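## Task

Using the steel tweezers, transfer the blue piece alone from its pocket into the tray without squashing it. It must travel gripped only between the tweezer tips until it rests in the tray. No arm or gripper may touch the piece, and neither the tweezers nor any arm or gripper may touch the board. At the end the robot still holds the tweezers, the tweezers are clear of the piece, and the arms touch nothing else.

## Robot and tools

Robot: two arms, left_arm and right_arm, each a six-joint arm (waist, shoulder, elbow, forearm roll, wrist pitch, wrist roll) with a two-finger parallel gripper. There are two scenes, each with its own goal; finished_scene with the current scene number (1 or 2) ends a scene for good and moves to the next.

Frame: every position and orientation, in commands and results, is in the scene frame. Its origin sits at table-top height, halfway between the two arms' nominal bases. +z points up, +x points out across the table, and left_arm is on the +y side (this has nothing to do with which side of an image it appears on). Real bases are slightly off nominal; a BASES line, if present, gives the calibrated places. Reported hand poses can be off by a few centimetres, more at long reach.

Gripper axes: fingers point along the gripper's +z and close along its y. end_effector_position is the midpoint between the finger pads, about 5 mm short of the tips.

The 16-number row: every moving command uses rows of 16 numbers, one row covering both arms even when only one moves. Order: left_arm x, y, z (metres), qw, qx, qy, qz (unit quaternion, w first), opening; then the same eight for right_arm. Position and quaternion are an absolute pose target for that gripper in the scene frame, not an offset. Opening runs from -1 (closed) to +1 (fully open, 0.070 m); it is an absolute command, and 0 means half open, not "no change". Closing fully from open takes about 1 s.

execute_actions(actions, cameras): actions is a list of actions; each action is a list of up to 15 rows, each row played for one 1/30 s step, the last row repeated to fill 15 steps. Any target more than 0.6 m from where that gripper starts the action (along any gripper axis) gets the action refused for both arms; if the first action fails this against the last reported state, or any action is malformed, the whole call is refused. An empty list just reports state and images. To keep an arm still, resend exactly its last reported pose and the opening you want in every row; to keep an orientation, resend the same quaternion rather than the drifting reported one.

move(target, speed, blend, opening_speed, blocking, cameras): target is one 16-number row or a list of up to 15 rows (absolute poses, no 0.6 m limit). The gripper follows a straight line from its Hand target to each pose, turning the short way. speed is m/s, 0.002 to 2.2, default 0.25 (turn rate up to twice that in rad/s); one value or one per target. blend (m) rounds corners between listed targets; 0 stops at each. opening_speed (0.2 or more, per second on the -1..1 scale) ramps the openings. New openings in later targets are applied on arrival once everything is still. blocking=false returns after about 0.5 s while the move continues; a new move replaces it. Paths do not avoid obstacles or the other arm; faster moves lag more, stray more and hit harder. Avoid paths passing near an arm's own base, which can flip its shoulder posture.

wait(seconds 0 to 10): lets time run while arms hold their commands. stop(): brakes a running move. zoom_image(camera, region [x0,y0,x1,y1] pixels, at most 504x504): enlarges part of the latest image of cam_head_left, cam_head_right, cam_left_wrist or cam_right_wrist (all 672x504). cameras: ["all"], [] or names; unknown names invalidate the call.

Results: each gripper's end_effector_position and end_effector_quat_wxyz, Joint positions (last number per arm is measured opening in metres), Joint torques (total drive output, noisy, offset), grip_measured (opening on the -1..1 scale), Hand target (where the arm is actually being driven, possibly short of your command), Tool commands, motor temperatures, and, for execute_actions, some intermediate positions. A move adds a move: line: done (within 3 mm and 2 degrees), off_target, moving, held (a check blocked the arm, or the clearance check ended the move) or fault, plus limits such as paced (pose clipped) or held. None of these tells you about contact. Camera calibrations (intrinsics, distortion, world-to-camera transform) are given up front and reprinted if they change; wrist camera poses follow their arm's joints and can lag during motion.

Control behaviour: orientation commands are clipped each step to 32 degrees from the measured one; the arm reaches position before orientation if it cannot do both; joints move at most 3 rad/s. Continue unfinished motions in the next call.

Gripping: at first contact, command an opening about 0.05 below grip_measured for full force (about 20 N per pad), less below for a lighter hold; fast closing presses harder. Objects under about 2 mm wide get proportionally less force. For the pieces, grip them lightly with the tweezers so they are not crushed.

Avoid: dropping or releasing moving parts, slamming, hard contacts, anything leaving the table, and touching the board or pieces with arm or gripper. The clearance check keeps arms apart but not always; collisions between arms or a gripper closing on the other arm's fingers can fail the scene. Contact torque reaching a joint's limit (20.4 N m for waist, shoulder, elbow; 7.12 N m for the three wrist joints, which can only produce about 4 N m) halts that arm for 10 s. Motors heat when holding loads, stretched out or straining; a MOTOR HOT line appears at 65 °C, and at 80 °C the arm goes limp for 30 to 60 s or more. Loose objects may occasionally be nudged by outside pushes.

Joint ranges (rad): waist -2.618 to 2.618, shoulder 0 to 3.14, elbow -2.967 to 0 (straight at -2.831), forearm roll -1.745 to 1.745, wrist pitch -1.22 to 1.22, wrist roll -2.094 to 2.094.

Each tool is called as name(argument=value, ...) on one line, values as JSON.

## Session

execute_actions(actions=[], cameras=["all"])

Scene clock: 0.00 s.
left_arm: end_effector_position=(+0.2399, +0.0911, +0.2755) grip_measured=+1.00 end_effector_quat_wxyz=(+0.420, +0.202, +0.880, -0.091) | right_arm: end_effector_position=(+0.4513, -0.3876, +0.3981) grip_measured=+1.00 end_effector_quat_wxyz=(+0.624, +0.258, +0.692, -0.255)
Joint positions: left_arm=[-1.126 1.012 -0.849 0.671 0.836 -0.915 0.07] | right_arm=[-0.075 1.534 -1.289 -1.613 0.715 1.676 0.07]
Joint torques (N m): no reading
Motor temperatures (°C): left_arm=[25 33 25 31 27 29] | right_arm=[26 28 27 24 25 28]
Hand target: left_arm +0.2399, +0.0911, +0.2755; +0.420, +0.202, +0.880, -0.091 | right_arm +0.4513, -0.3876, +0.3981; +0.624, +0.258, +0.692, -0.255
Tool commands: left_gripper/opening=+1.0 right_gripper/opening=+1.0
camera_calibration:
cam_left_wrist: T_world_to_cam=[[-0.426908, -0.903774, -0.0306844, 0.196674], [-0.869933, 0.419715, -0.258953, 0.239095], [0.246913, -0.0838558, -0.965402, 0.332677], [0, 0, 0, 1]] pos_world=[0.209816, 0.105294, 0.389116]
cam_right_wrist: T_world_to_cam=[[-0.676235, -0.735101, 0.048302, -0.00205804], [-0.494725, 0.40457, -0.769136, 0.688306], [0.545851, -0.544013, -0.637257, -0.0815681], [0, 0, 0, 1]] pos_world=[0.383655, -0.324355, 0.47752]

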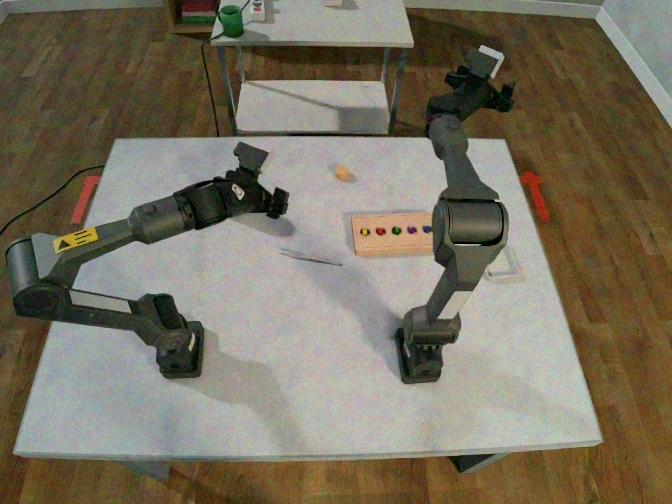

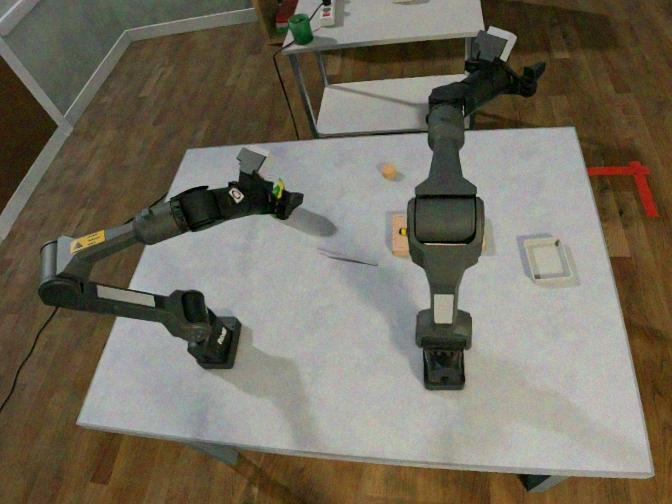

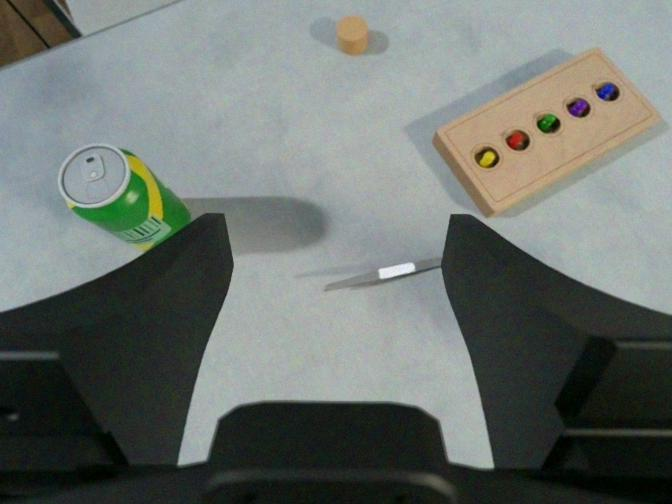

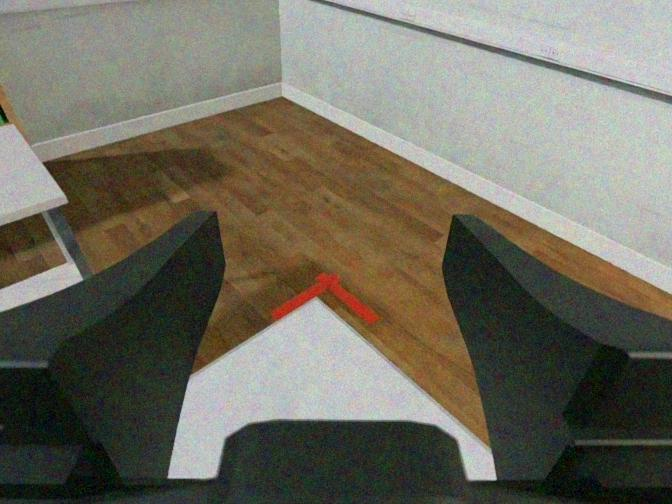

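zoom_image(camera="cam_left_wrist", region=[280, 230, 470, 320])

zoom_image(camera="cam_head_left", region=[270, 230, 360, 280])

zoom_image(camera="cam_head_right", region=[380, 190, 600, 300])

zoom_image(camera="cam_left_wrist", region=[430, 40, 670, 220])

Scaled by 2.653 from the camera's 672x504 image, which has a finer 960x720 frame.

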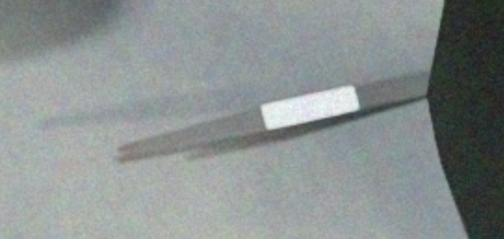

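Scaled by 5.600 from the camera's 672x504 image, which has a finer 960x720 frame.

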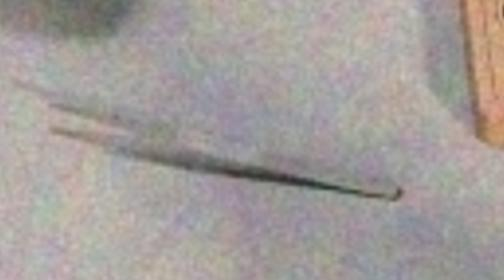

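Scaled by 2.291 from the camera's 672x504 image, which has a finer 960x720 frame.

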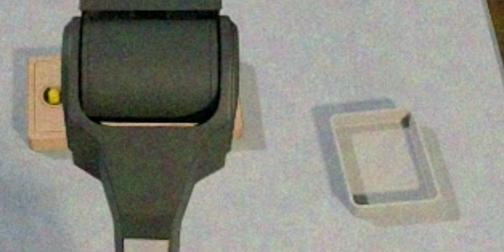

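Scaled by 2.100 from the camera's 672x504 image, which has a finer 960x720 frame.

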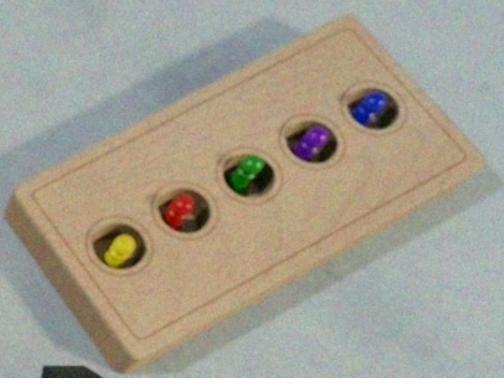

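move(target=[[0.245,0.03,0.20,0.19,0.55,0.805,-0.02,1, 0.35,-0.33,0.33,0.47,0.19,0.85,-0.14,1],[0.2474,-0.0445,0.085,0,0.7782,0.6280,0,-0.1, 0.24,-0.29,0.28,0.3785,0.1366,0.9137,-0.0566,1]], speed=0.2, blend=0.03, cameras=["all"])

Scene clock: 9.87 s.
left_arm: end_effector_position=(+0.2475, -0.0446, +0.0850) grip_measured=-0.10 end_effector_quat_wxyz=(+0.000, +0.778, +0.628, +0.000) | right_arm: end_effector_position=(+0.2399, -0.2899, +0.2801) grip_measured=+1.00 end_effector_quat_wxyz=(+0.379, +0.136, +0.914, -0.057)
Joint positions: left_arm=[-1.013 2.033 -1.53 0 1.155 0.819 0.031] | right_arm=[-0.221 0.817 -0.85 -0.11 0.912 0.154 0.07]
Joint torques (N m): left_arm=[0.39 -12.85 -4.18 -0.04 -0.23 -0.16] | right_arm=[-0.2 0.69 -4.99 -0.18 -0.81 0.08]
Hand target: left_arm +0.2474, -0.0445, +0.0850; +0.000, +0.778, +0.628, +0.000 | right_arm +0.2400, -0.2900, +0.2800; +0.379, +0.137, +0.914, -0.057
Off the commanded pose: left_arm 0.000 m, 0 deg | right_arm 0.000 m, 0 deg.
move: done
camera_calibration:
cam_left_wrist: T_world_to_cam=[[-0.974319, 0.224406, -0.0185558, 0.256205], [0.171158, 0.791628, 0.58654, -0.0597508], [0.146312, 0.568301, -0.809708, 0.176316], [0, 0, 0, 1]] pos_world=[0.234055, -0.110394, 0.182564]
cam_right_wrist: T_world_to_cam=[[-0.282227, -0.95924, 0.0143832, -0.217526], [-0.943548, 0.274838, -0.184882, 0.359859], [0.173393, -0.0657499, -0.982655, 0.336513], [0, 0, 0, 1]] pos_world=[0.219803, -0.285437, 0.400337]

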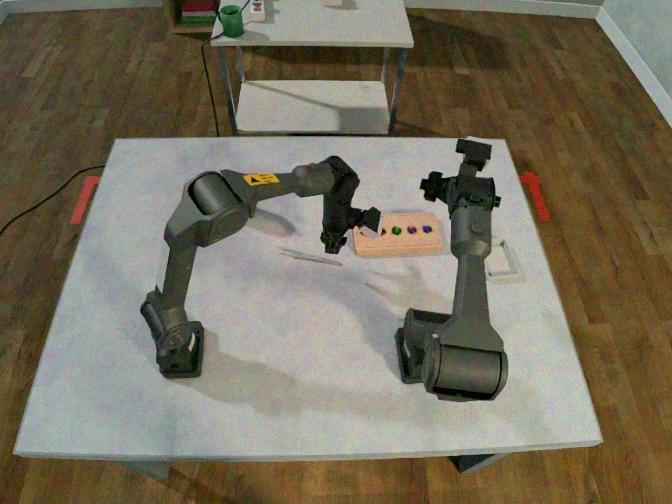

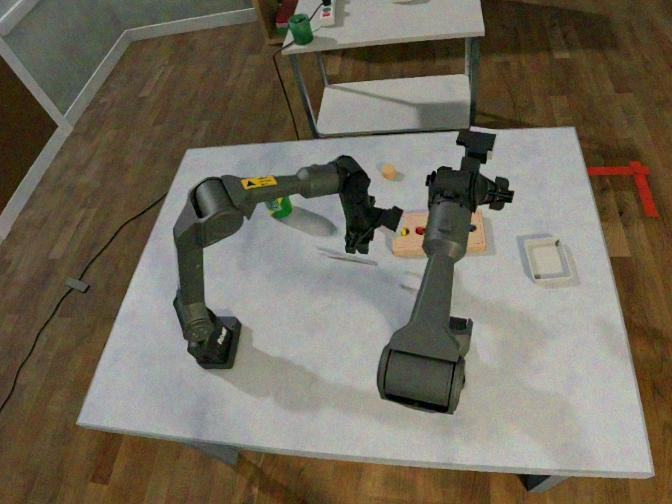

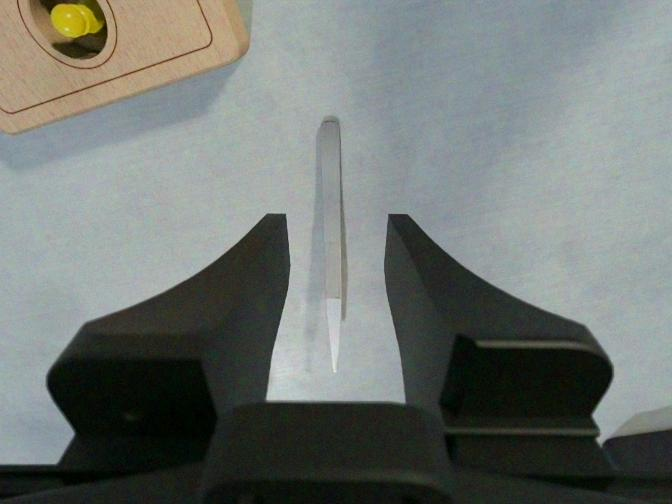

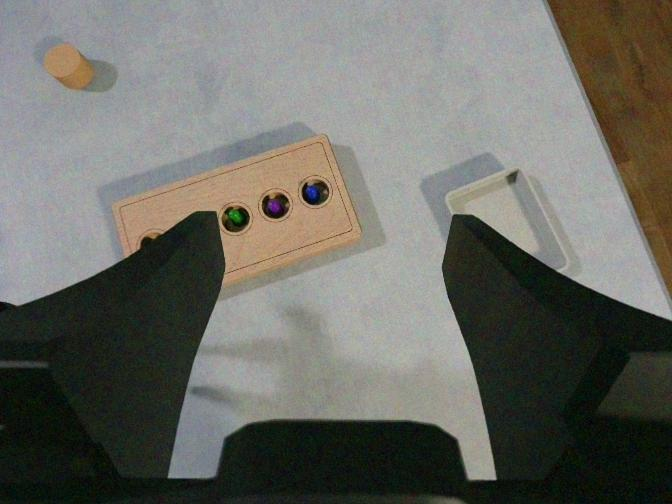

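move(target=[[0.2514,-0.0413,0.03,0,0.7744,0.6327,0,-0.1, 0.24,-0.29,0.28,0.3785,0.1366,0.9137,-0.0566,1]], speed=0.08, cameras=["cam_left_wrist"])

zoom_image(camera="cam_left_wrist", region=[250, 120, 430, 400])

Scene clock: 12.83 s.
left_arm: end_effector_position=(+0.2511, -0.0410, +0.0291) grip_measured=-0.10 end_effector_quat_wxyz=(-0.001, +0.774, +0.633, +0.000) | right_arm: end_effector_position=(+0.2399, -0.2899, +0.2801) grip_measured=+1.00 end_effector_quat_wxyz=(+0.379, +0.136, +0.914, -0.057)
Joint positions: left_arm=[-1.001 2.114 -1.427 0 0.973 0.819 0.031] | right_arm=[-0.221 0.817 -0.85 -0.11 0.912 0.154 0.07]
Joint torques (N m): left_arm=[0.2 -13.25 -5.33 -0.03 0.22 0.11] | right_arm=[0.48 0.75 -5.01 -0.14 -0.79 0.05]
Hand target: left_arm +0.2514, -0.0413, +0.0300; +0.000, +0.774, +0.633, +0.000 | right_arm +0.2400, -0.2900, +0.2800; +0.379, +0.137, +0.914, -0.057
Off the commanded pose: left_arm 0.001 m, 0 deg | right_arm 0.000 m, 0 deg.
move: done
camera_calibration:
cam_left_wrist: T_world_to_cam=[[-0.977052, 0.212312, -0.0171044, 0.258071], [0.161994, 0.792821, 0.587531, -0.0280562], [0.138301, 0.571278, -0.809021, 0.13061], [0, 0, 0, 1]] pos_world=[0.23863, -0.107163, 0.126564]
Images, in order (width x height): cam_left_wrist 672x504.

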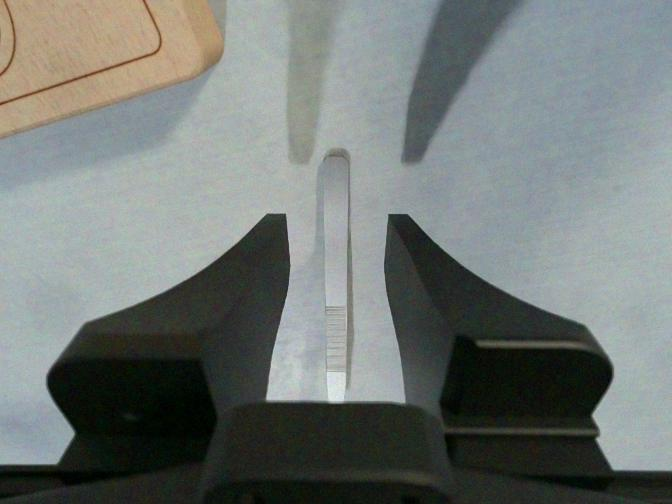

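Scaled by 1.800 from the camera's 672x504 image, which has a finer 960x720 frame.

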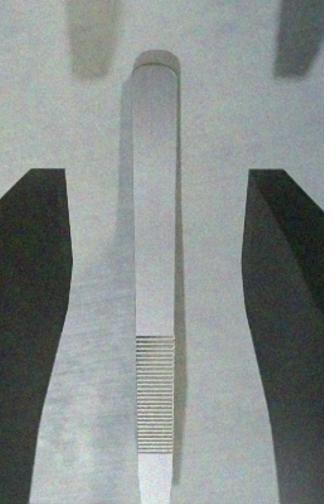

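move(target=[[0.2508,-0.0442,0.0085,0,0.7744,0.6327,0,-0.1, 0.24,-0.29,0.28,0.3785,0.1366,0.9137,-0.0566,1]], speed=0.04, cameras=["cam_left_wrist"])

zoom_image(camera="cam_left_wrist", region=[250, 140, 430, 275])

Scene clock: 14.57 s.
left_arm: end_effector_position=(+0.2509, -0.0442, +0.0081) grip_measured=-0.10 end_effector_quat_wxyz=(+0.000, +0.774, +0.633, +0.000) | right_arm: end_effector_position=(+0.2399, -0.2899, +0.2801) grip_measured=+1.00 end_effector_quat_wxyz=(+0.379, +0.136, +0.914, -0.057)
Joint positions: left_arm=[-1.006 2.159 -1.412 0 0.911 0.814 0.032] | right_arm=[-0.221 0.817 -0.85 -0.11 0.912 0.154 0.07]
Joint torques (N m): left_arm=[-0.35 -13.12 -3.97 -0.07 0.17 -0.11] | right_arm=[0.45 0.76 -4.92 -0.13 -0.78 0.08]
Hand target: left_arm +0.2508, -0.0442, +0.0085; +0.000, +0.774, +0.633, +0.000 | right_arm +0.2400, -0.2900, +0.2800; +0.379, +0.137, +0.914, -0.057
Off the commanded pose: left_arm 0.000 m, 0 deg | right_arm 0.000 m, 0 deg.
move: done
camera_calibration:
cam_left_wrist: T_world_to_cam=[[-0.977014, 0.212364, -0.0185766, 0.258235], [0.16138, 0.793752, 0.586442, -0.0129029], [0.139284, 0.569964, -0.809778, 0.115217], [0, 0, 0, 1]] pos_world=[0.238333, -0.110268, 0.105664]
Images, in order (width x height): cam_left_wrist 672x504.

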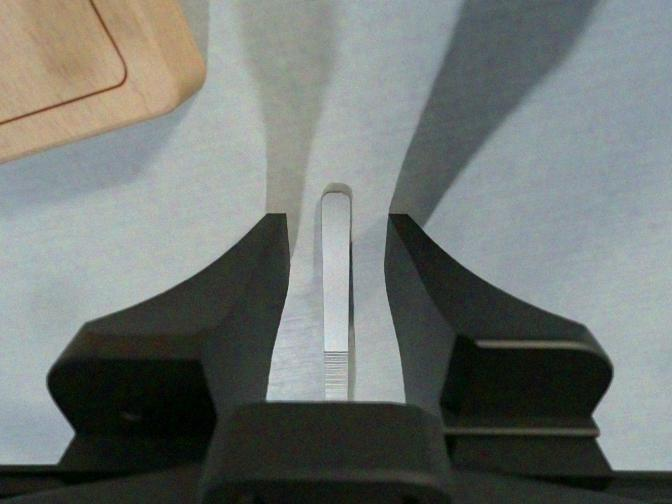

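Scaled by 2.800 from the camera's 672x504 image, which has a finer 960x720 frame.

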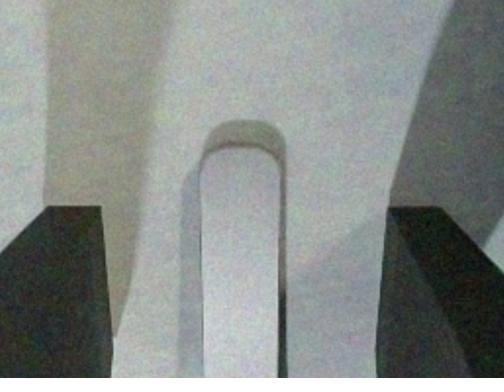

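move(target=[[0.2508, -0.0442,0.0078,0,0.7744,0.6327,0,-0.68, 0.24,-0.29,0.28,0.3785,0.1366,0.9137,-0.0566,1]], speed=0.04, opening_speed=0.7)

move(target=[[0.2508, -0.0442,0.0078,0,0.7744,0.6327,0,-0.85, 0.24,-0.29,0.28,0.3785,0.1366,0.9137,-0.0566,1]], speed=0.04, opening_speed=0.2, cameras=["cam_left_wrist"])

Scene clock: 16.33 s.
left_arm: end_effector_position=(+0.2511, -0.0444, +0.0081) grip_measured=-0.68 end_effector_quat_wxyz=(+0.001, +0.774, +0.633, +0.000) | right_arm: end_effector_position=(+0.2399, -0.2899, +0.2801) grip_measured=+1.00 end_effector_quat_wxyz=(+0.379, +0.136, +0.914, -0.057)
Joint positions: left_arm=[-1.006 2.159 -1.412 0 0.91 0.814 0.011] | right_arm=[-0.221 0.817 -0.85 -0.11 0.912 0.154 0.07]
Joint torques (N m): left_arm=[-0.1 -11.31 -3.59 -0.08 -0.19 -0.07] | right_arm=[0.42 0.73 -4.98 -0.13 -0.75 0.09]
Hand target: left_arm +0.2508, -0.0442, +0.0078; +0.000, +0.774, +0.633, +0.000 | right_arm +0.2400, -0.2900, +0.2800; +0.379, +0.137, +0.914, -0.057
Off the commanded pose: left_arm 0.000 m, 0 deg | right_arm 0.000 m, 0 deg.
move: done
camera_calibration:
cam_left_wrist: T_world_to_cam=[[-0.977011, 0.212308, -0.0193839, 0.258339], [0.160965, 0.79423, 0.585908, -0.0126725], [0.139788, 0.569319, -0.810145, 0.115204], [0, 0, 0, 1]] pos_world=[0.238335, -0.11037, 0.105764]
cam_right_wrist: T_world_to_cam=[[-0.282227, -0.95924, 0.0143832, -0.217526], [-0.943548, 0.274838, -0.184882, 0.359859], [0.173393, -0.0657499, -0.982655, 0.336513], [0, 0, 0, 1]] pos_world=[0.219803, -0.285437, 0.400337]

Scene clock: 17.40 s.
left_arm: end_effector_position=(+0.2511, -0.0444, +0.0081) grip_measured=-0.75 end_effector_quat_wxyz=(+0.001, +0.774, +0.633, +0.000) | right_arm: end_effector_position=(+0.2399, -0.2899, +0.2801) grip_measured=+1.00 end_effector_quat_wxyz=(+0.379, +0.136, +0.914, -0.057)
Joint positions: left_arm=[-1.006 2.159 -1.412 0 0.91 0.814 0.009] | right_arm=[-0.221 0.817 -0.85 -0.11 0.912 0.154 0.07]
Joint torques (N m): left_arm=[0.24 -11.28 -3.04 -0.08 -0.06 -0.03] | right_arm=[0.61 0.57 -4.83 -0.12 -0.75 0.06]
Hand target: left_arm +0.2508, -0.0442, +0.0078; +0.000, +0.774, +0.633, +0.000 | right_arm +0.2400, -0.2900, +0.2800; +0.379, +0.137, +0.914, -0.057
Off the commanded pose: left_arm 0.000 m, 0 deg | right_arm 0.000 m, 0 deg.
move: done
camera_calibration:
cam_left_wrist: T_world_to_cam=[[-0.977011, 0.212308, -0.0193839, 0.258339], [0.160965, 0.79423, 0.585908, -0.0126725], [0.139788, 0.569319, -0.810145, 0.115204], [0, 0, 0, 1]] pos_world=[0.238335, -0.11037, 0.105764]
Images, in order (width x height): cam_left_wrist 672x504.

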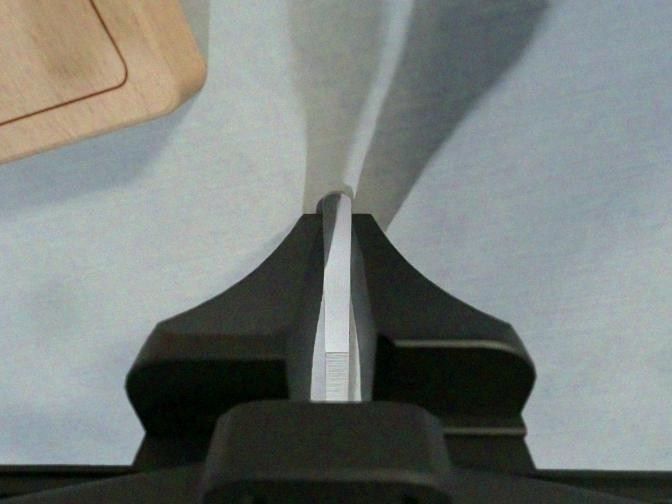

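move(target=[[0.2508,-0.0442,0.06,0,0.7744,0.6327,0,-0.85, 0.24,-0.29,0.28,0.3785,0.1366,0.9137,-0.0566,1],[0.28,0.0,0.17,0.2373,0.3851,0.8858,-0.1032,-0.85, 0.24,-0.29,0.28,0.3785,0.1366,0.9137,-0.0566,1]], speed=[0.08,0.2], blend=0.01, cameras=["cam_left_wrist"])

move(target=[[0.33,0.03,0.30,0.6409,0.2988,0.6409,-0.2988,-0.85, 0.2755,-0.0313,0.2486,0.6068,-0.2288,0.7192,0.2495,0.14]], speed=0.2, cameras=["all"])

zoom_image(camera="cam_right_wrist", region=[220, 20, 460, 350])

Scene clock: 22.90 s.
left_arm: end_effector_position=(+0.2805, +0.0003, +0.1704) grip_measured=-0.75 end_effector_quat_wxyz=(+0.238, +0.385, +0.886, -0.103) | right_arm: end_effector_position=(+0.2399, -0.2899, +0.2801) grip_measured=+1.00 end_effector_quat_wxyz=(+0.379, +0.136, +0.914, -0.057)
Joint positions: left_arm=[-0.879 1.549 -1.079 0.01 0.663 -0.018 0.009] | right_arm=[-0.221 0.817 -0.85 -0.11 0.912 0.154 0.07]
Joint torques (N m): left_arm=[-0.19 -6.83 -5.04 -0.16 -0.65 0.07] | right_arm=[0.56 0.45 -4.81 -0.08 -0.67 0.05]
Hand target: left_arm +0.2800, +0.0000, +0.1700; +0.237, +0.385, +0.886, -0.103 | right_arm +0.2400, -0.2900, +0.2800; +0.379, +0.137, +0.914, -0.057
Off the commanded pose: left_arm 0.001 m, 0 deg | right_arm 0.000 m, 0 deg.
move: done
camera_calibration:
cam_left_wrist: T_world_to_cam=[[-0.73178, -0.681159, -0.0228307, 0.212804], [-0.679497, 0.726584, 0.101784, 0.170329], [-0.0527424, 0.0899966, -0.994545, 0.302625], [0, 0, 0, 1]] pos_world=[0.287425, -0.00604011, 0.288496]
Images, in order (width x height): cam_left_wrist 672x504.

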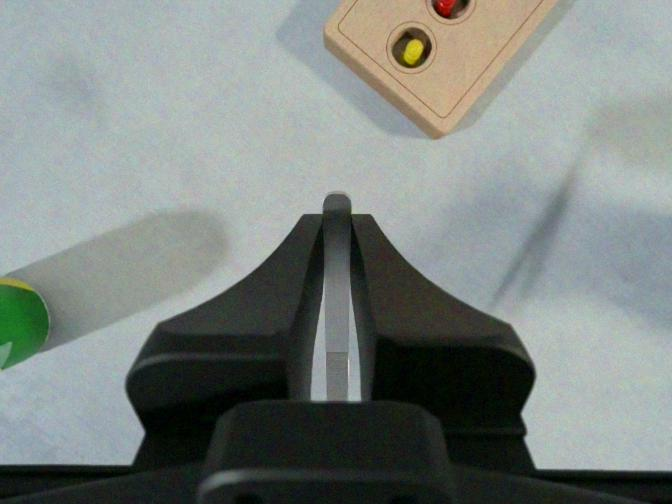

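Scene clock: 27.37 s.
left_arm: end_effector_position=(+0.3299, +0.0301, +0.2999) grip_measured=-0.75 end_effector_quat_wxyz=(+0.641, +0.299, +0.641, -0.299) | right_arm: end_effector_position=(+0.2755, -0.0311, +0.2489) grip_measured=+0.14 end_effector_quat_wxyz=(+0.607, -0.229, +0.719, +0.250)
Joint positions: left_arm=[-0.511 1.347 -0.599 0.617 -0.761 -0.474 0.009] | right_arm=[0.487 1.096 -0.323 -0.307 -0.567 0.32 0.04]
Joint torques (N m): left_arm=[0.09 -4.13 -6.18 -0.58 -1.17 0.07] | right_arm=[-1.67 -2.46 -3.83 0.06 -0.81 0.07]
Hand target: left_arm +0.3300, +0.0300, +0.3000; +0.641, +0.299, +0.641, -0.299 | right_arm +0.2755, -0.0313, +0.2486; +0.607, -0.229, +0.719, +0.249
Off the commanded pose: left_arm 0.000 m, 0 deg | right_arm 0.000 m, 0 deg.
move: done
camera_calibration:
cam_left_wrist: T_world_to_cam=[[-0.753814, -0.656955, -0.0132322, 0.275906], [-0.37731, 0.44925, -0.809822, 0.351025], [0.537961, -0.605462, -0.586527, 0.13496], [0, 0, 0, 1]] pos_world=[0.267824, 0.105274, 0.367076]
cam_right_wrist: T_world_to_cam=[[0.632773, -0.771743, -0.0633326, -0.185617], [-0.550605, -0.390928, -0.73757, 0.325101], [0.544456, 0.501586, -0.672294, 0.154841], [0, 0, 0, 1]] pos_world=[0.212151, -0.093824, 0.332128]

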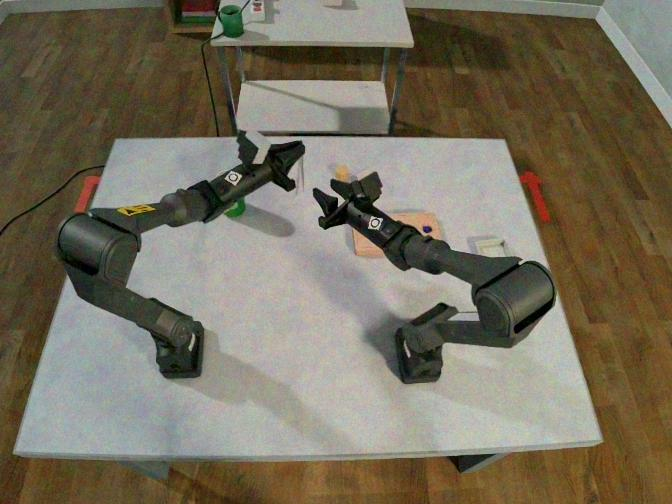

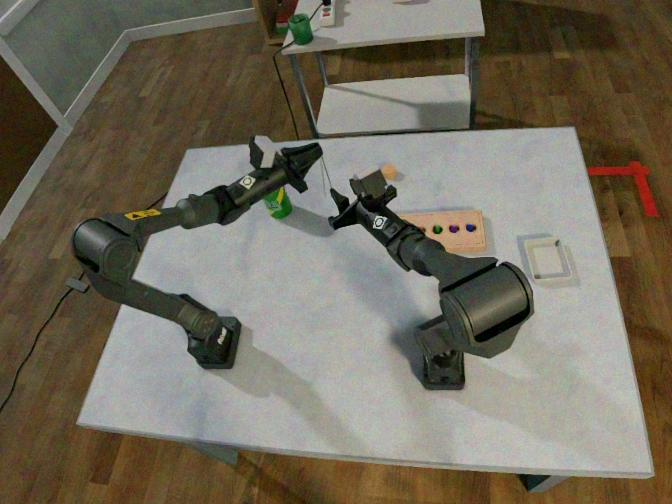

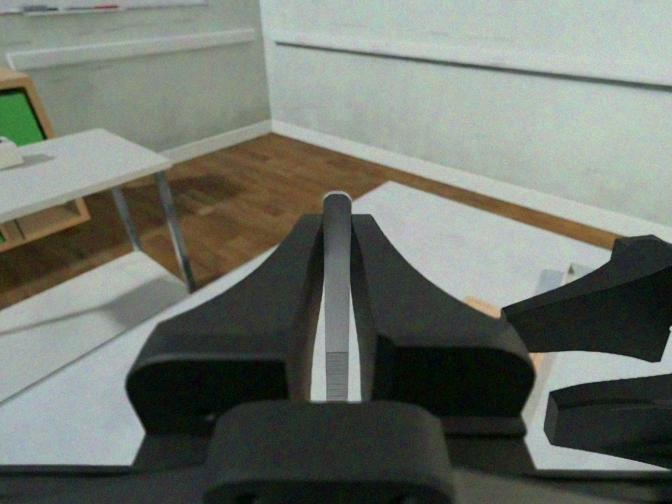

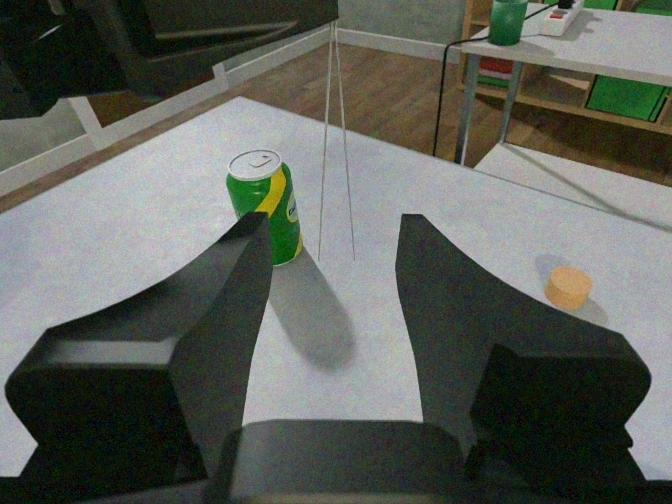

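Scaled by 1.527 from the camera's 672x504 image, which has a finer 960x720 frame.

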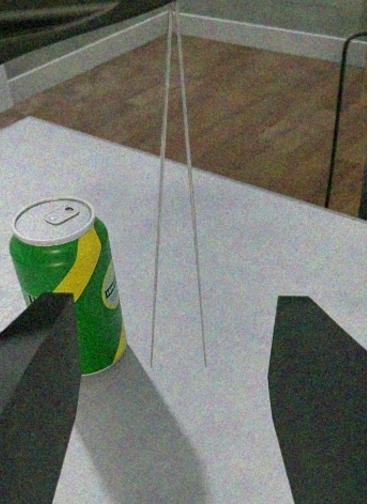

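move(target=[[0.33,0.03,0.30,0.6409,0.2988,0.6409,-0.2988,-0.85, 0.334,0.0183,0.2375,0.6068,-0.2288,0.7192,0.2495,0.14]], speed=0.08, cameras=["cam_left_wrist","cam_right_wrist"])

zoom_image(camera="cam_right_wrist", region=[220, 60, 460, 420])

zoom_image(camera="cam_left_wrist", region=[280, 160, 400, 420])

Scene clock: 30.23 s.
left_arm: end_effector_position=(+0.3299, +0.0301, +0.2999) grip_measured=-0.75 end_effector_quat_wxyz=(+0.641, +0.299, +0.641, -0.299) | right_arm: end_effector_position=(+0.3345, +0.0184, +0.2373) grip_measured=+0.14 end_effector_quat_wxyz=(+0.607, -0.228, +0.719, +0.249)
Joint positions: left_arm=[-0.511 1.347 -0.599 0.617 -0.761 -0.474 0.009] | right_arm=[0.555 1.447 -0.535 -0.15 -0.69 0.185 0.04]
Joint torques (N m): left_arm=[-0.44 -3.96 -5.5 -0.59 -0.97 0.11] | right_arm=[0.36 -4.31 -3.27 0.08 -0.99 -0.04]
Hand target: left_arm +0.3300, +0.0300, +0.3000; +0.641, +0.299, +0.641, -0.299 | right_arm +0.3340, +0.0183, +0.2375; +0.607, -0.229, +0.719, +0.249
Off the commanded pose: left_arm 0.000 m, 0 deg | right_arm 0.001 m, 0 deg.
move: done
camera_calibration:
cam_left_wrist: T_world_to_cam=[[-0.753814, -0.656955, -0.0132322, 0.275906], [-0.37731, 0.44925, -0.809822, 0.351025], [0.537961, -0.605462, -0.586527, 0.13496], [0, 0, 0, 1]] pos_world=[0.267824, 0.105274, 0.367076]
cam_right_wrist: T_world_to_cam=[[0.631879, -0.77243, -0.0638793, -0.185071], [-0.552084, -0.390712, -0.736578, 0.368713], [0.543997, 0.500695, -0.673329, 0.0905389], [0, 0, 0, 1]] pos_world=[0.27125, -0.0442255, 0.320727]
Images, in order (width x height): cam_left_wrist 672x504, cam_right_wrist 672x504.

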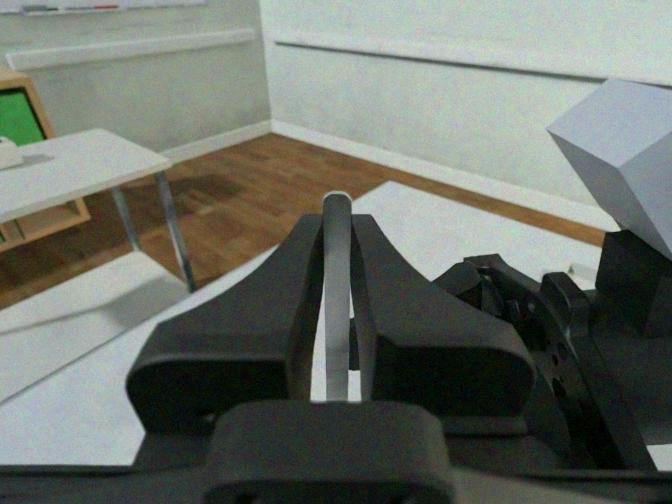

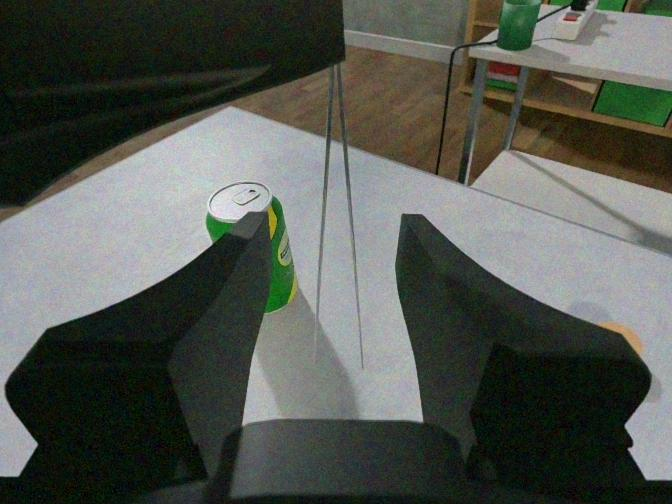

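Scaled by 1.400 from the camera's 672x504 image, which has a finer 960x720 frame.

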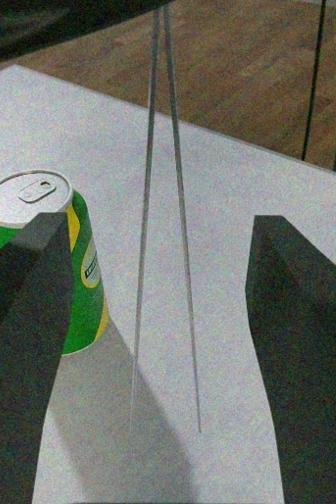

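Scaled by 1.938 from the camera's 672x504 image, which has a finer 960x720 frame.

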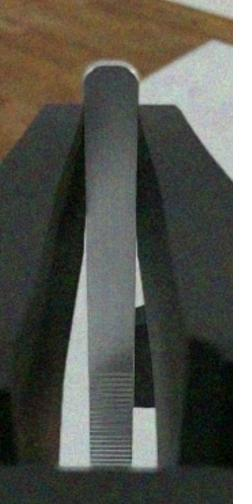

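move(target=[[0.33,0.03,0.30,0.6409,0.2988,0.6409,-0.2988,-0.85, 0.3366,0.0198,0.2372,0.6068,-0.2288,0.7192,0.2495,0.14],[0.33,0.03,0.30,0.6409,0.2988,0.6409,-0.2988,-0.85, 0.3366,0.0198,0.2372,0.6068,-0.2288,0.7192,0.2495,-0.57]], speed=0.05, opening_speed=0.7, cameras=["cam_right_wrist","cam_left_wrist"])

zoom_image(camera="cam_right_wrist", region=[250, 180, 420, 400])

zoom_image(camera="cam_left_wrist", region=[280, 160, 400, 420])

Scene clock: 33.23 s.
left_arm: end_effector_position=(+0.3299, +0.0301, +0.2999) grip_measured=-0.75 end_effector_quat_wxyz=(+0.641, +0.299, +0.641, -0.299) | right_arm: end_effector_position=(+0.3364, +0.0199, +0.2372) grip_measured=-0.57 end_effector_quat_wxyz=(+0.607, -0.229, +0.719, +0.249)
Joint positions: left_arm=[-0.511 1.347 -0.599 0.617 -0.761 -0.474 0.009] | right_arm=[0.555 1.456 -0.543 -0.151 -0.691 0.185 0.015]
Joint torques (N m): left_arm=[-0.36 -4.32 -4.63 -0.65 -0.98 0.09] | right_arm=[-1.62 -2.58 -4.21 -0.07 -1.06 0.08]
Hand target: left_arm +0.3300, +0.0300, +0.3000; +0.641, +0.299, +0.641, -0.299 | right_arm +0.3366, +0.0198, +0.2372; +0.607, -0.229, +0.719, +0.249
Off the commanded pose: left_arm 0.000 m, 0 deg | right_arm 0.000 m, 0 deg.
move: done
camera_calibration:
cam_left_wrist: T_world_to_cam=[[-0.753814, -0.656955, -0.0132322, 0.275906], [-0.37731, 0.44925, -0.809822, 0.351025], [0.537961, -0.605462, -0.586527, 0.13496], [0, 0, 0, 1]] pos_world=[0.267824, 0.105274, 0.367076]
cam_right_wrist: T_world_to_cam=[[0.632481, -0.771983, -0.0633243, -0.185448], [-0.551422, -0.391343, -0.736739, 0.370047], [0.543969, 0.500891, -0.673206, 0.0885957], [0, 0, 0, 1]] pos_world=[0.273151, -0.0427241, 0.320528]
Images, in order (width x height): cam_left_wrist 672x504, cam_right_wrist 672x504.

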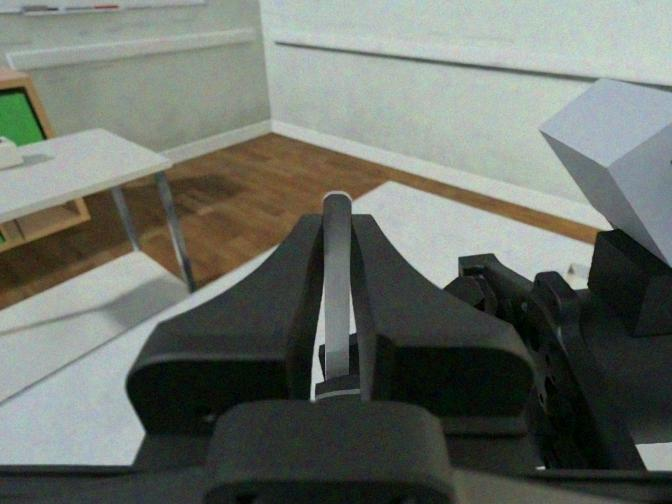

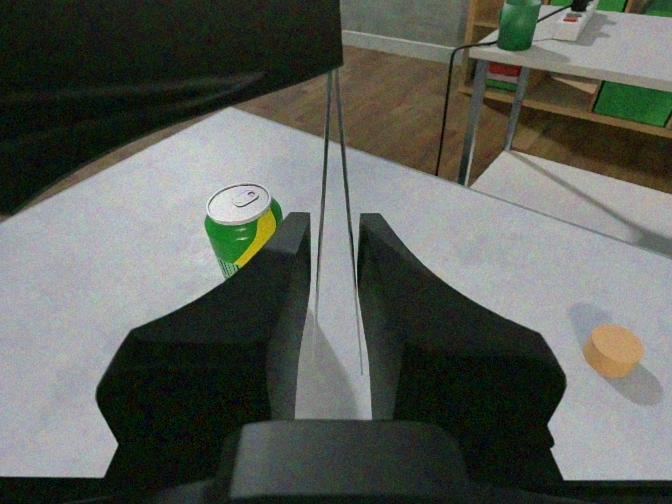

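Scaled by 2.291 from the camera's 672x504 image, which has a finer 960x720 frame.

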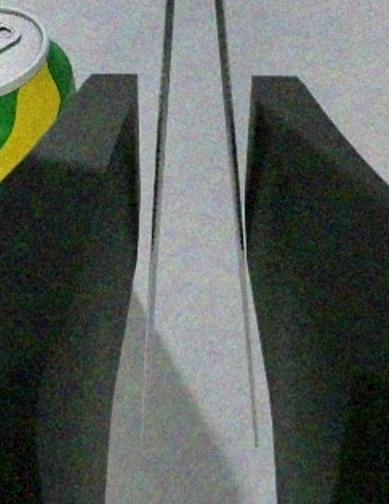

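Scaled by 1.938 from the camera's 672x504 image, which has a finer 960x720 frame.

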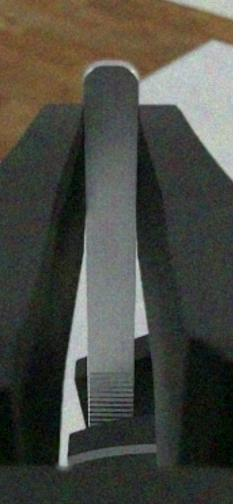

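move(target=[[0.33,0.03,0.30,0.6409,0.2988,0.6409,-0.2988,-0.85, 0.3372,0.0191,0.2372,0.6068,-0.2288,0.7192,0.2495,-0.57],[0.33,0.03,0.30,0.6409,0.2988,0.6409,-0.2988,-0.85, 0.3372,0.0191,0.2372,0.6068,-0.2288,0.7192,0.2495,-0.66]], speed=0.05, opening_speed=0.25, cameras=["cam_right_wrist"])

zoom_image(camera="cam_right_wrist", region=[250, 180, 420, 400])

Scene clock: 35.27 s.
left_arm: end_effector_position=(+0.3299, +0.0301, +0.2999) grip_measured=-0.75 end_effector_quat_wxyz=(+0.641, +0.299, +0.641, -0.299) | right_arm: end_effector_position=(+0.3370, +0.0191, +0.2369) grip_measured=-0.66 end_effector_quat_wxyz=(+0.606, -0.229, +0.719, +0.249)
Joint positions: left_arm=[-0.511 1.347 -0.599 0.617 -0.761 -0.474 0.009] | right_arm=[0.55 1.456 -0.543 -0.159 -0.691 0.19 0.012]
Joint torques (N m): left_arm=[-0.1 -4.15 -5.07 -0.65 -1.03 0.09] | right_arm=[-1.5 -2.67 -4.14 -0.06 -1.01 0.06]
Hand target: left_arm +0.3300, +0.0300, +0.3000; +0.641, +0.299, +0.641, -0.299 | right_arm +0.3372, +0.0191, +0.2372; +0.607, -0.229, +0.719, +0.249
Off the commanded pose: left_arm 0.000 m, 0 deg | right_arm 0.000 m, 0 deg.
move: done
camera_calibration:
cam_right_wrist: T_world_to_cam=[[0.632612, -0.771897, -0.0630628, -0.186496], [-0.551548, -0.391863, -0.736368, 0.369851], [0.543689, 0.500617, -0.673636, 0.0886876], [0, 0, 0, 1]] pos_world=[0.273752, -0.0434235, 0.320329]
Images, in order (width x height): cam_right_wrist 672x504.

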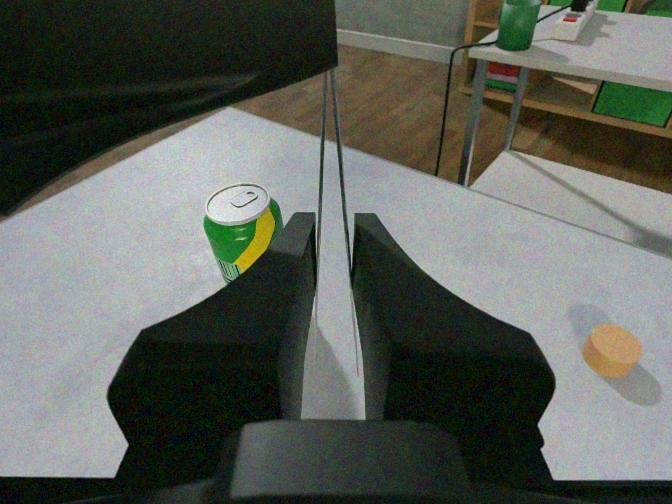

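Scaled by 2.291 from the camera's 672x504 image, which has a finer 960x720 frame.

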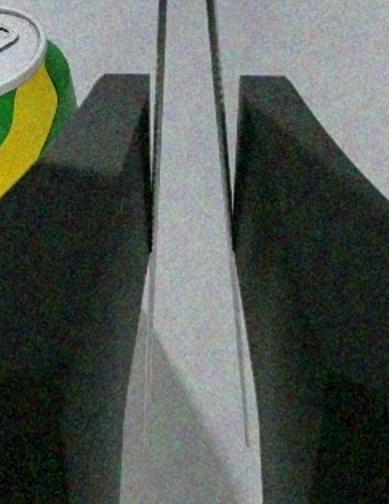

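move(target=[[0.33,0.03,0.30,0.6409,0.2988,0.6409,-0.2988,-0.85,0.3372,0.0191,0.2372,0.6068,-0.2288,0.7192,0.2495,-0.86]], opening_speed=0.25, cameras=["cam_right_wrist","cam_head_left"])

Scene clock: 39.33 s.
left_arm: end_effector_position=(+0.3299, +0.0301, +0.2999) grip_measured=-0.75 end_effector_quat_wxyz=(+0.641, +0.299, +0.641, -0.299) | right_arm: end_effector_position=(+0.3370, +0.0191, +0.2369) grip_measured=-0.85 end_effector_quat_wxyz=(+0.606, -0.229, +0.719, +0.249)
Joint positions: left_arm=[-0.511 1.347 -0.599 0.617 -0.761 -0.474 0.009] | right_arm=[0.55 1.456 -0.543 -0.159 -0.691 0.19 0.005]
Joint torques (N m): left_arm=[-0.21 -4.1 -5.24 -0.57 -1.04 0.06] | right_arm=[-1.42 -3.08 -4.16 0.48 -0.99 0.06]
Hand target: left_arm +0.3300, +0.0300, +0.3000; +0.641, +0.299, +0.641, -0.299 | right_arm +0.3372, +0.0191, +0.2372; +0.607, -0.229, +0.719, +0.249
Off the commanded pose: left_arm 0.000 m, 0 deg | right_arm 0.000 m, 0 deg.
move: done
camera_calibration:
cam_right_wrist: T_world_to_cam=[[0.632612, -0.771897, -0.0630628, -0.186496], [-0.551548, -0.391863, -0.736368, 0.369851], [0.543689, 0.500617, -0.673636, 0.0886876], [0, 0, 0, 1]] pos_world=[0.273752, -0.0434235, 0.320329]
Images, in order (width x height): cam_head_left 672x504, cam_right_wrist 672x504.

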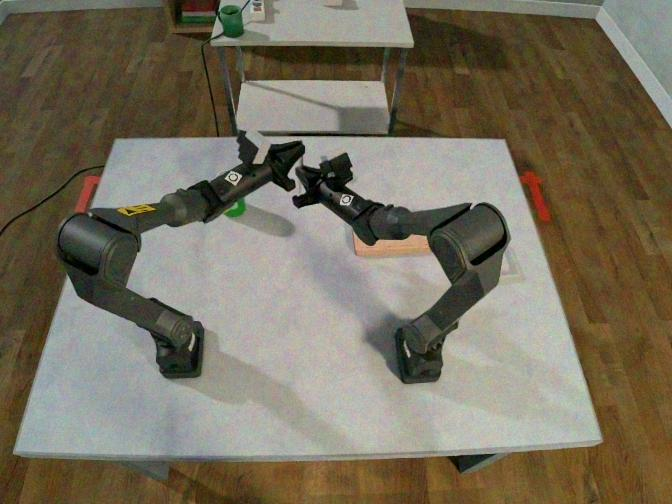

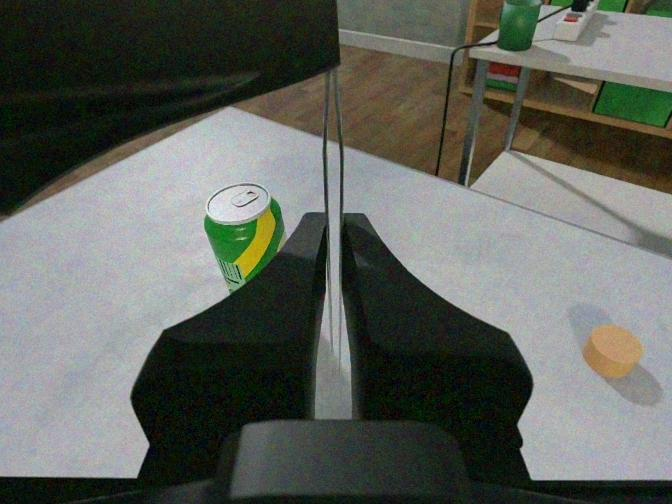

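move(target=[[0.33,0.03,0.30,0.6409,0.2988,0.6409,-0.2988,-0.45,0.3372,0.0191,0.2372,0.6068,-0.2288,0.7192,0.2495,-0.86]], opening_speed=0.3, cameras=["cam_right_wrist"])

move(target=[[0.253,0.122,0.30,0.6409,0.2988,0.6409,-0.2988,-0.45,0.3372,0.0191,0.2372,0.6068,-0.2288,0.7192,0.2495,-0.86]], speed=0.12, cameras=["cam_right_wrist","cam_head_right"])

Scene clock: 41.40 s.
left_arm: end_effector_position=(+0.3299, +0.0301, +0.2999) grip_measured=-0.45 end_effector_quat_wxyz=(+0.641, +0.299, +0.641, -0.299) | right_arm: end_effector_position=(+0.3370, +0.0191, +0.2369) grip_measured=-0.85 end_effector_quat_wxyz=(+0.606, -0.229, +0.719, +0.249)
Joint positions: left_arm=[-0.511 1.347 -0.599 0.617 -0.761 -0.474 0.019] | right_arm=[0.55 1.456 -0.543 -0.159 -0.691 0.19 0.005]
Joint torques (N m): left_arm=[0.55 -4.58 -5.41 -0.4 -0.94 0.05] | right_arm=[0.54 -3.4 -4.08 -0.09 -0.97 -0.12]
Hand target: left_arm +0.3300, +0.0300, +0.3000; +0.641, +0.299, +0.641, -0.299 | right_arm +0.3372, +0.0191, +0.2372; +0.607, -0.229, +0.719, +0.249
Off the commanded pose: left_arm 0.000 m, 0 deg | right_arm 0.000 m, 0 deg.
move: done
camera_calibration:
cam_right_wrist: T_world_to_cam=[[0.632612, -0.771897, -0.0630628, -0.186496], [-0.551548, -0.391863, -0.736368, 0.369851], [0.543689, 0.500617, -0.673636, 0.0886876], [0, 0, 0, 1]] pos_world=[0.273752, -0.0434235, 0.320329]
Images, in order (width x height): cam_right_wrist 672x504.

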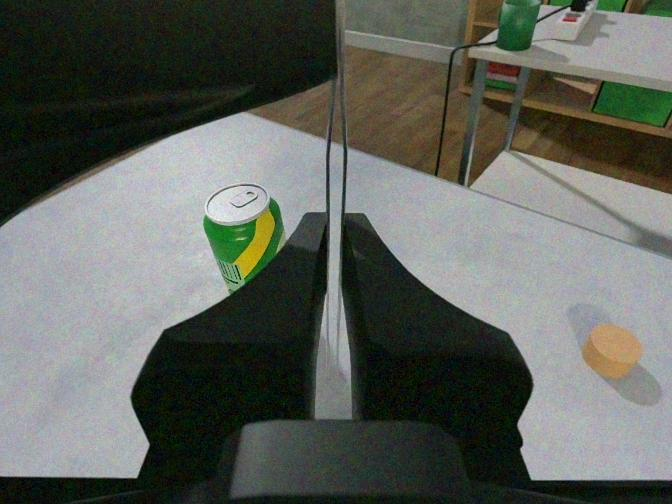

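Scene clock: 42.90 s.
left_arm: end_effector_position=(+0.2528, +0.1221, +0.2997) grip_measured=-0.45 end_effector_quat_wxyz=(+0.641, +0.299, +0.641, -0.299) | right_arm: end_effector_position=(+0.3370, +0.0191, +0.2369) grip_measured=-0.85 end_effector_quat_wxyz=(+0.606, -0.229, +0.719, +0.249)
Joint positions: left_arm=[0.049 0.92 -0.333 1.254 -1.052 -0.987 0.019] | right_arm=[0.55 1.456 -0.543 -0.159 -0.691 0.19 0.005]
Joint torques (N m): left_arm=[-0.41 0.78 -6.43 -1.15 -0.46 0.05] | right_arm=[0.61 -3.33 -4.01 -0.07 -0.96 -0.12]
Hand target: left_arm +0.2530, +0.1220, +0.3000; +0.641, +0.299, +0.641, -0.299 | right_arm +0.3372, +0.0191, +0.2372; +0.607, -0.229, +0.719, +0.249
Off the commanded pose: left_arm 0.000 m, 0 deg | right_arm 0.000 m, 0 deg.
move: done
camera_calibration:
cam_right_wrist: T_world_to_cam=[[0.632612, -0.771897, -0.0630628, -0.186496], [-0.551548, -0.391863, -0.736368, 0.369851], [0.543689, 0.500617, -0.673636, 0.0886876], [0, 0, 0, 1]] pos_world=[0.273752, -0.0434235, 0.320329]
Images, in order (width x height): cam_head_right 672x504, cam_right_wrist 672x504.

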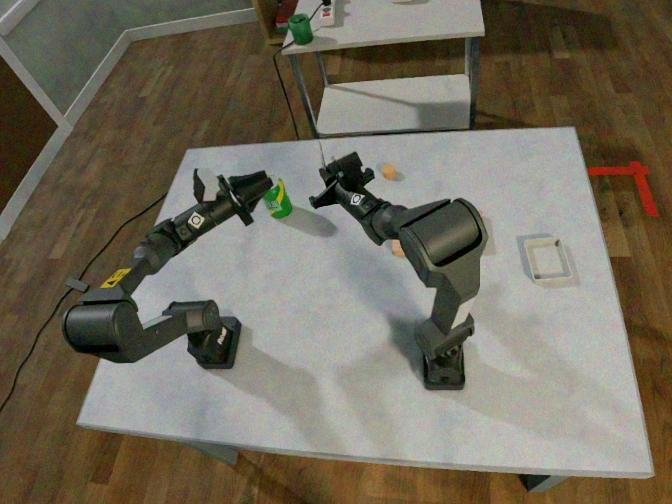

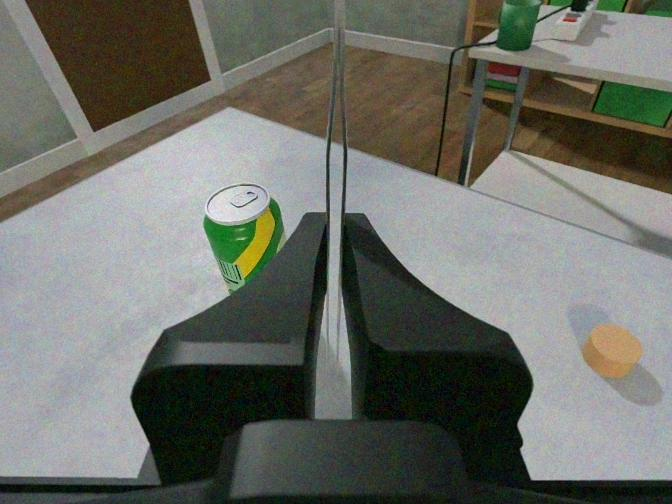

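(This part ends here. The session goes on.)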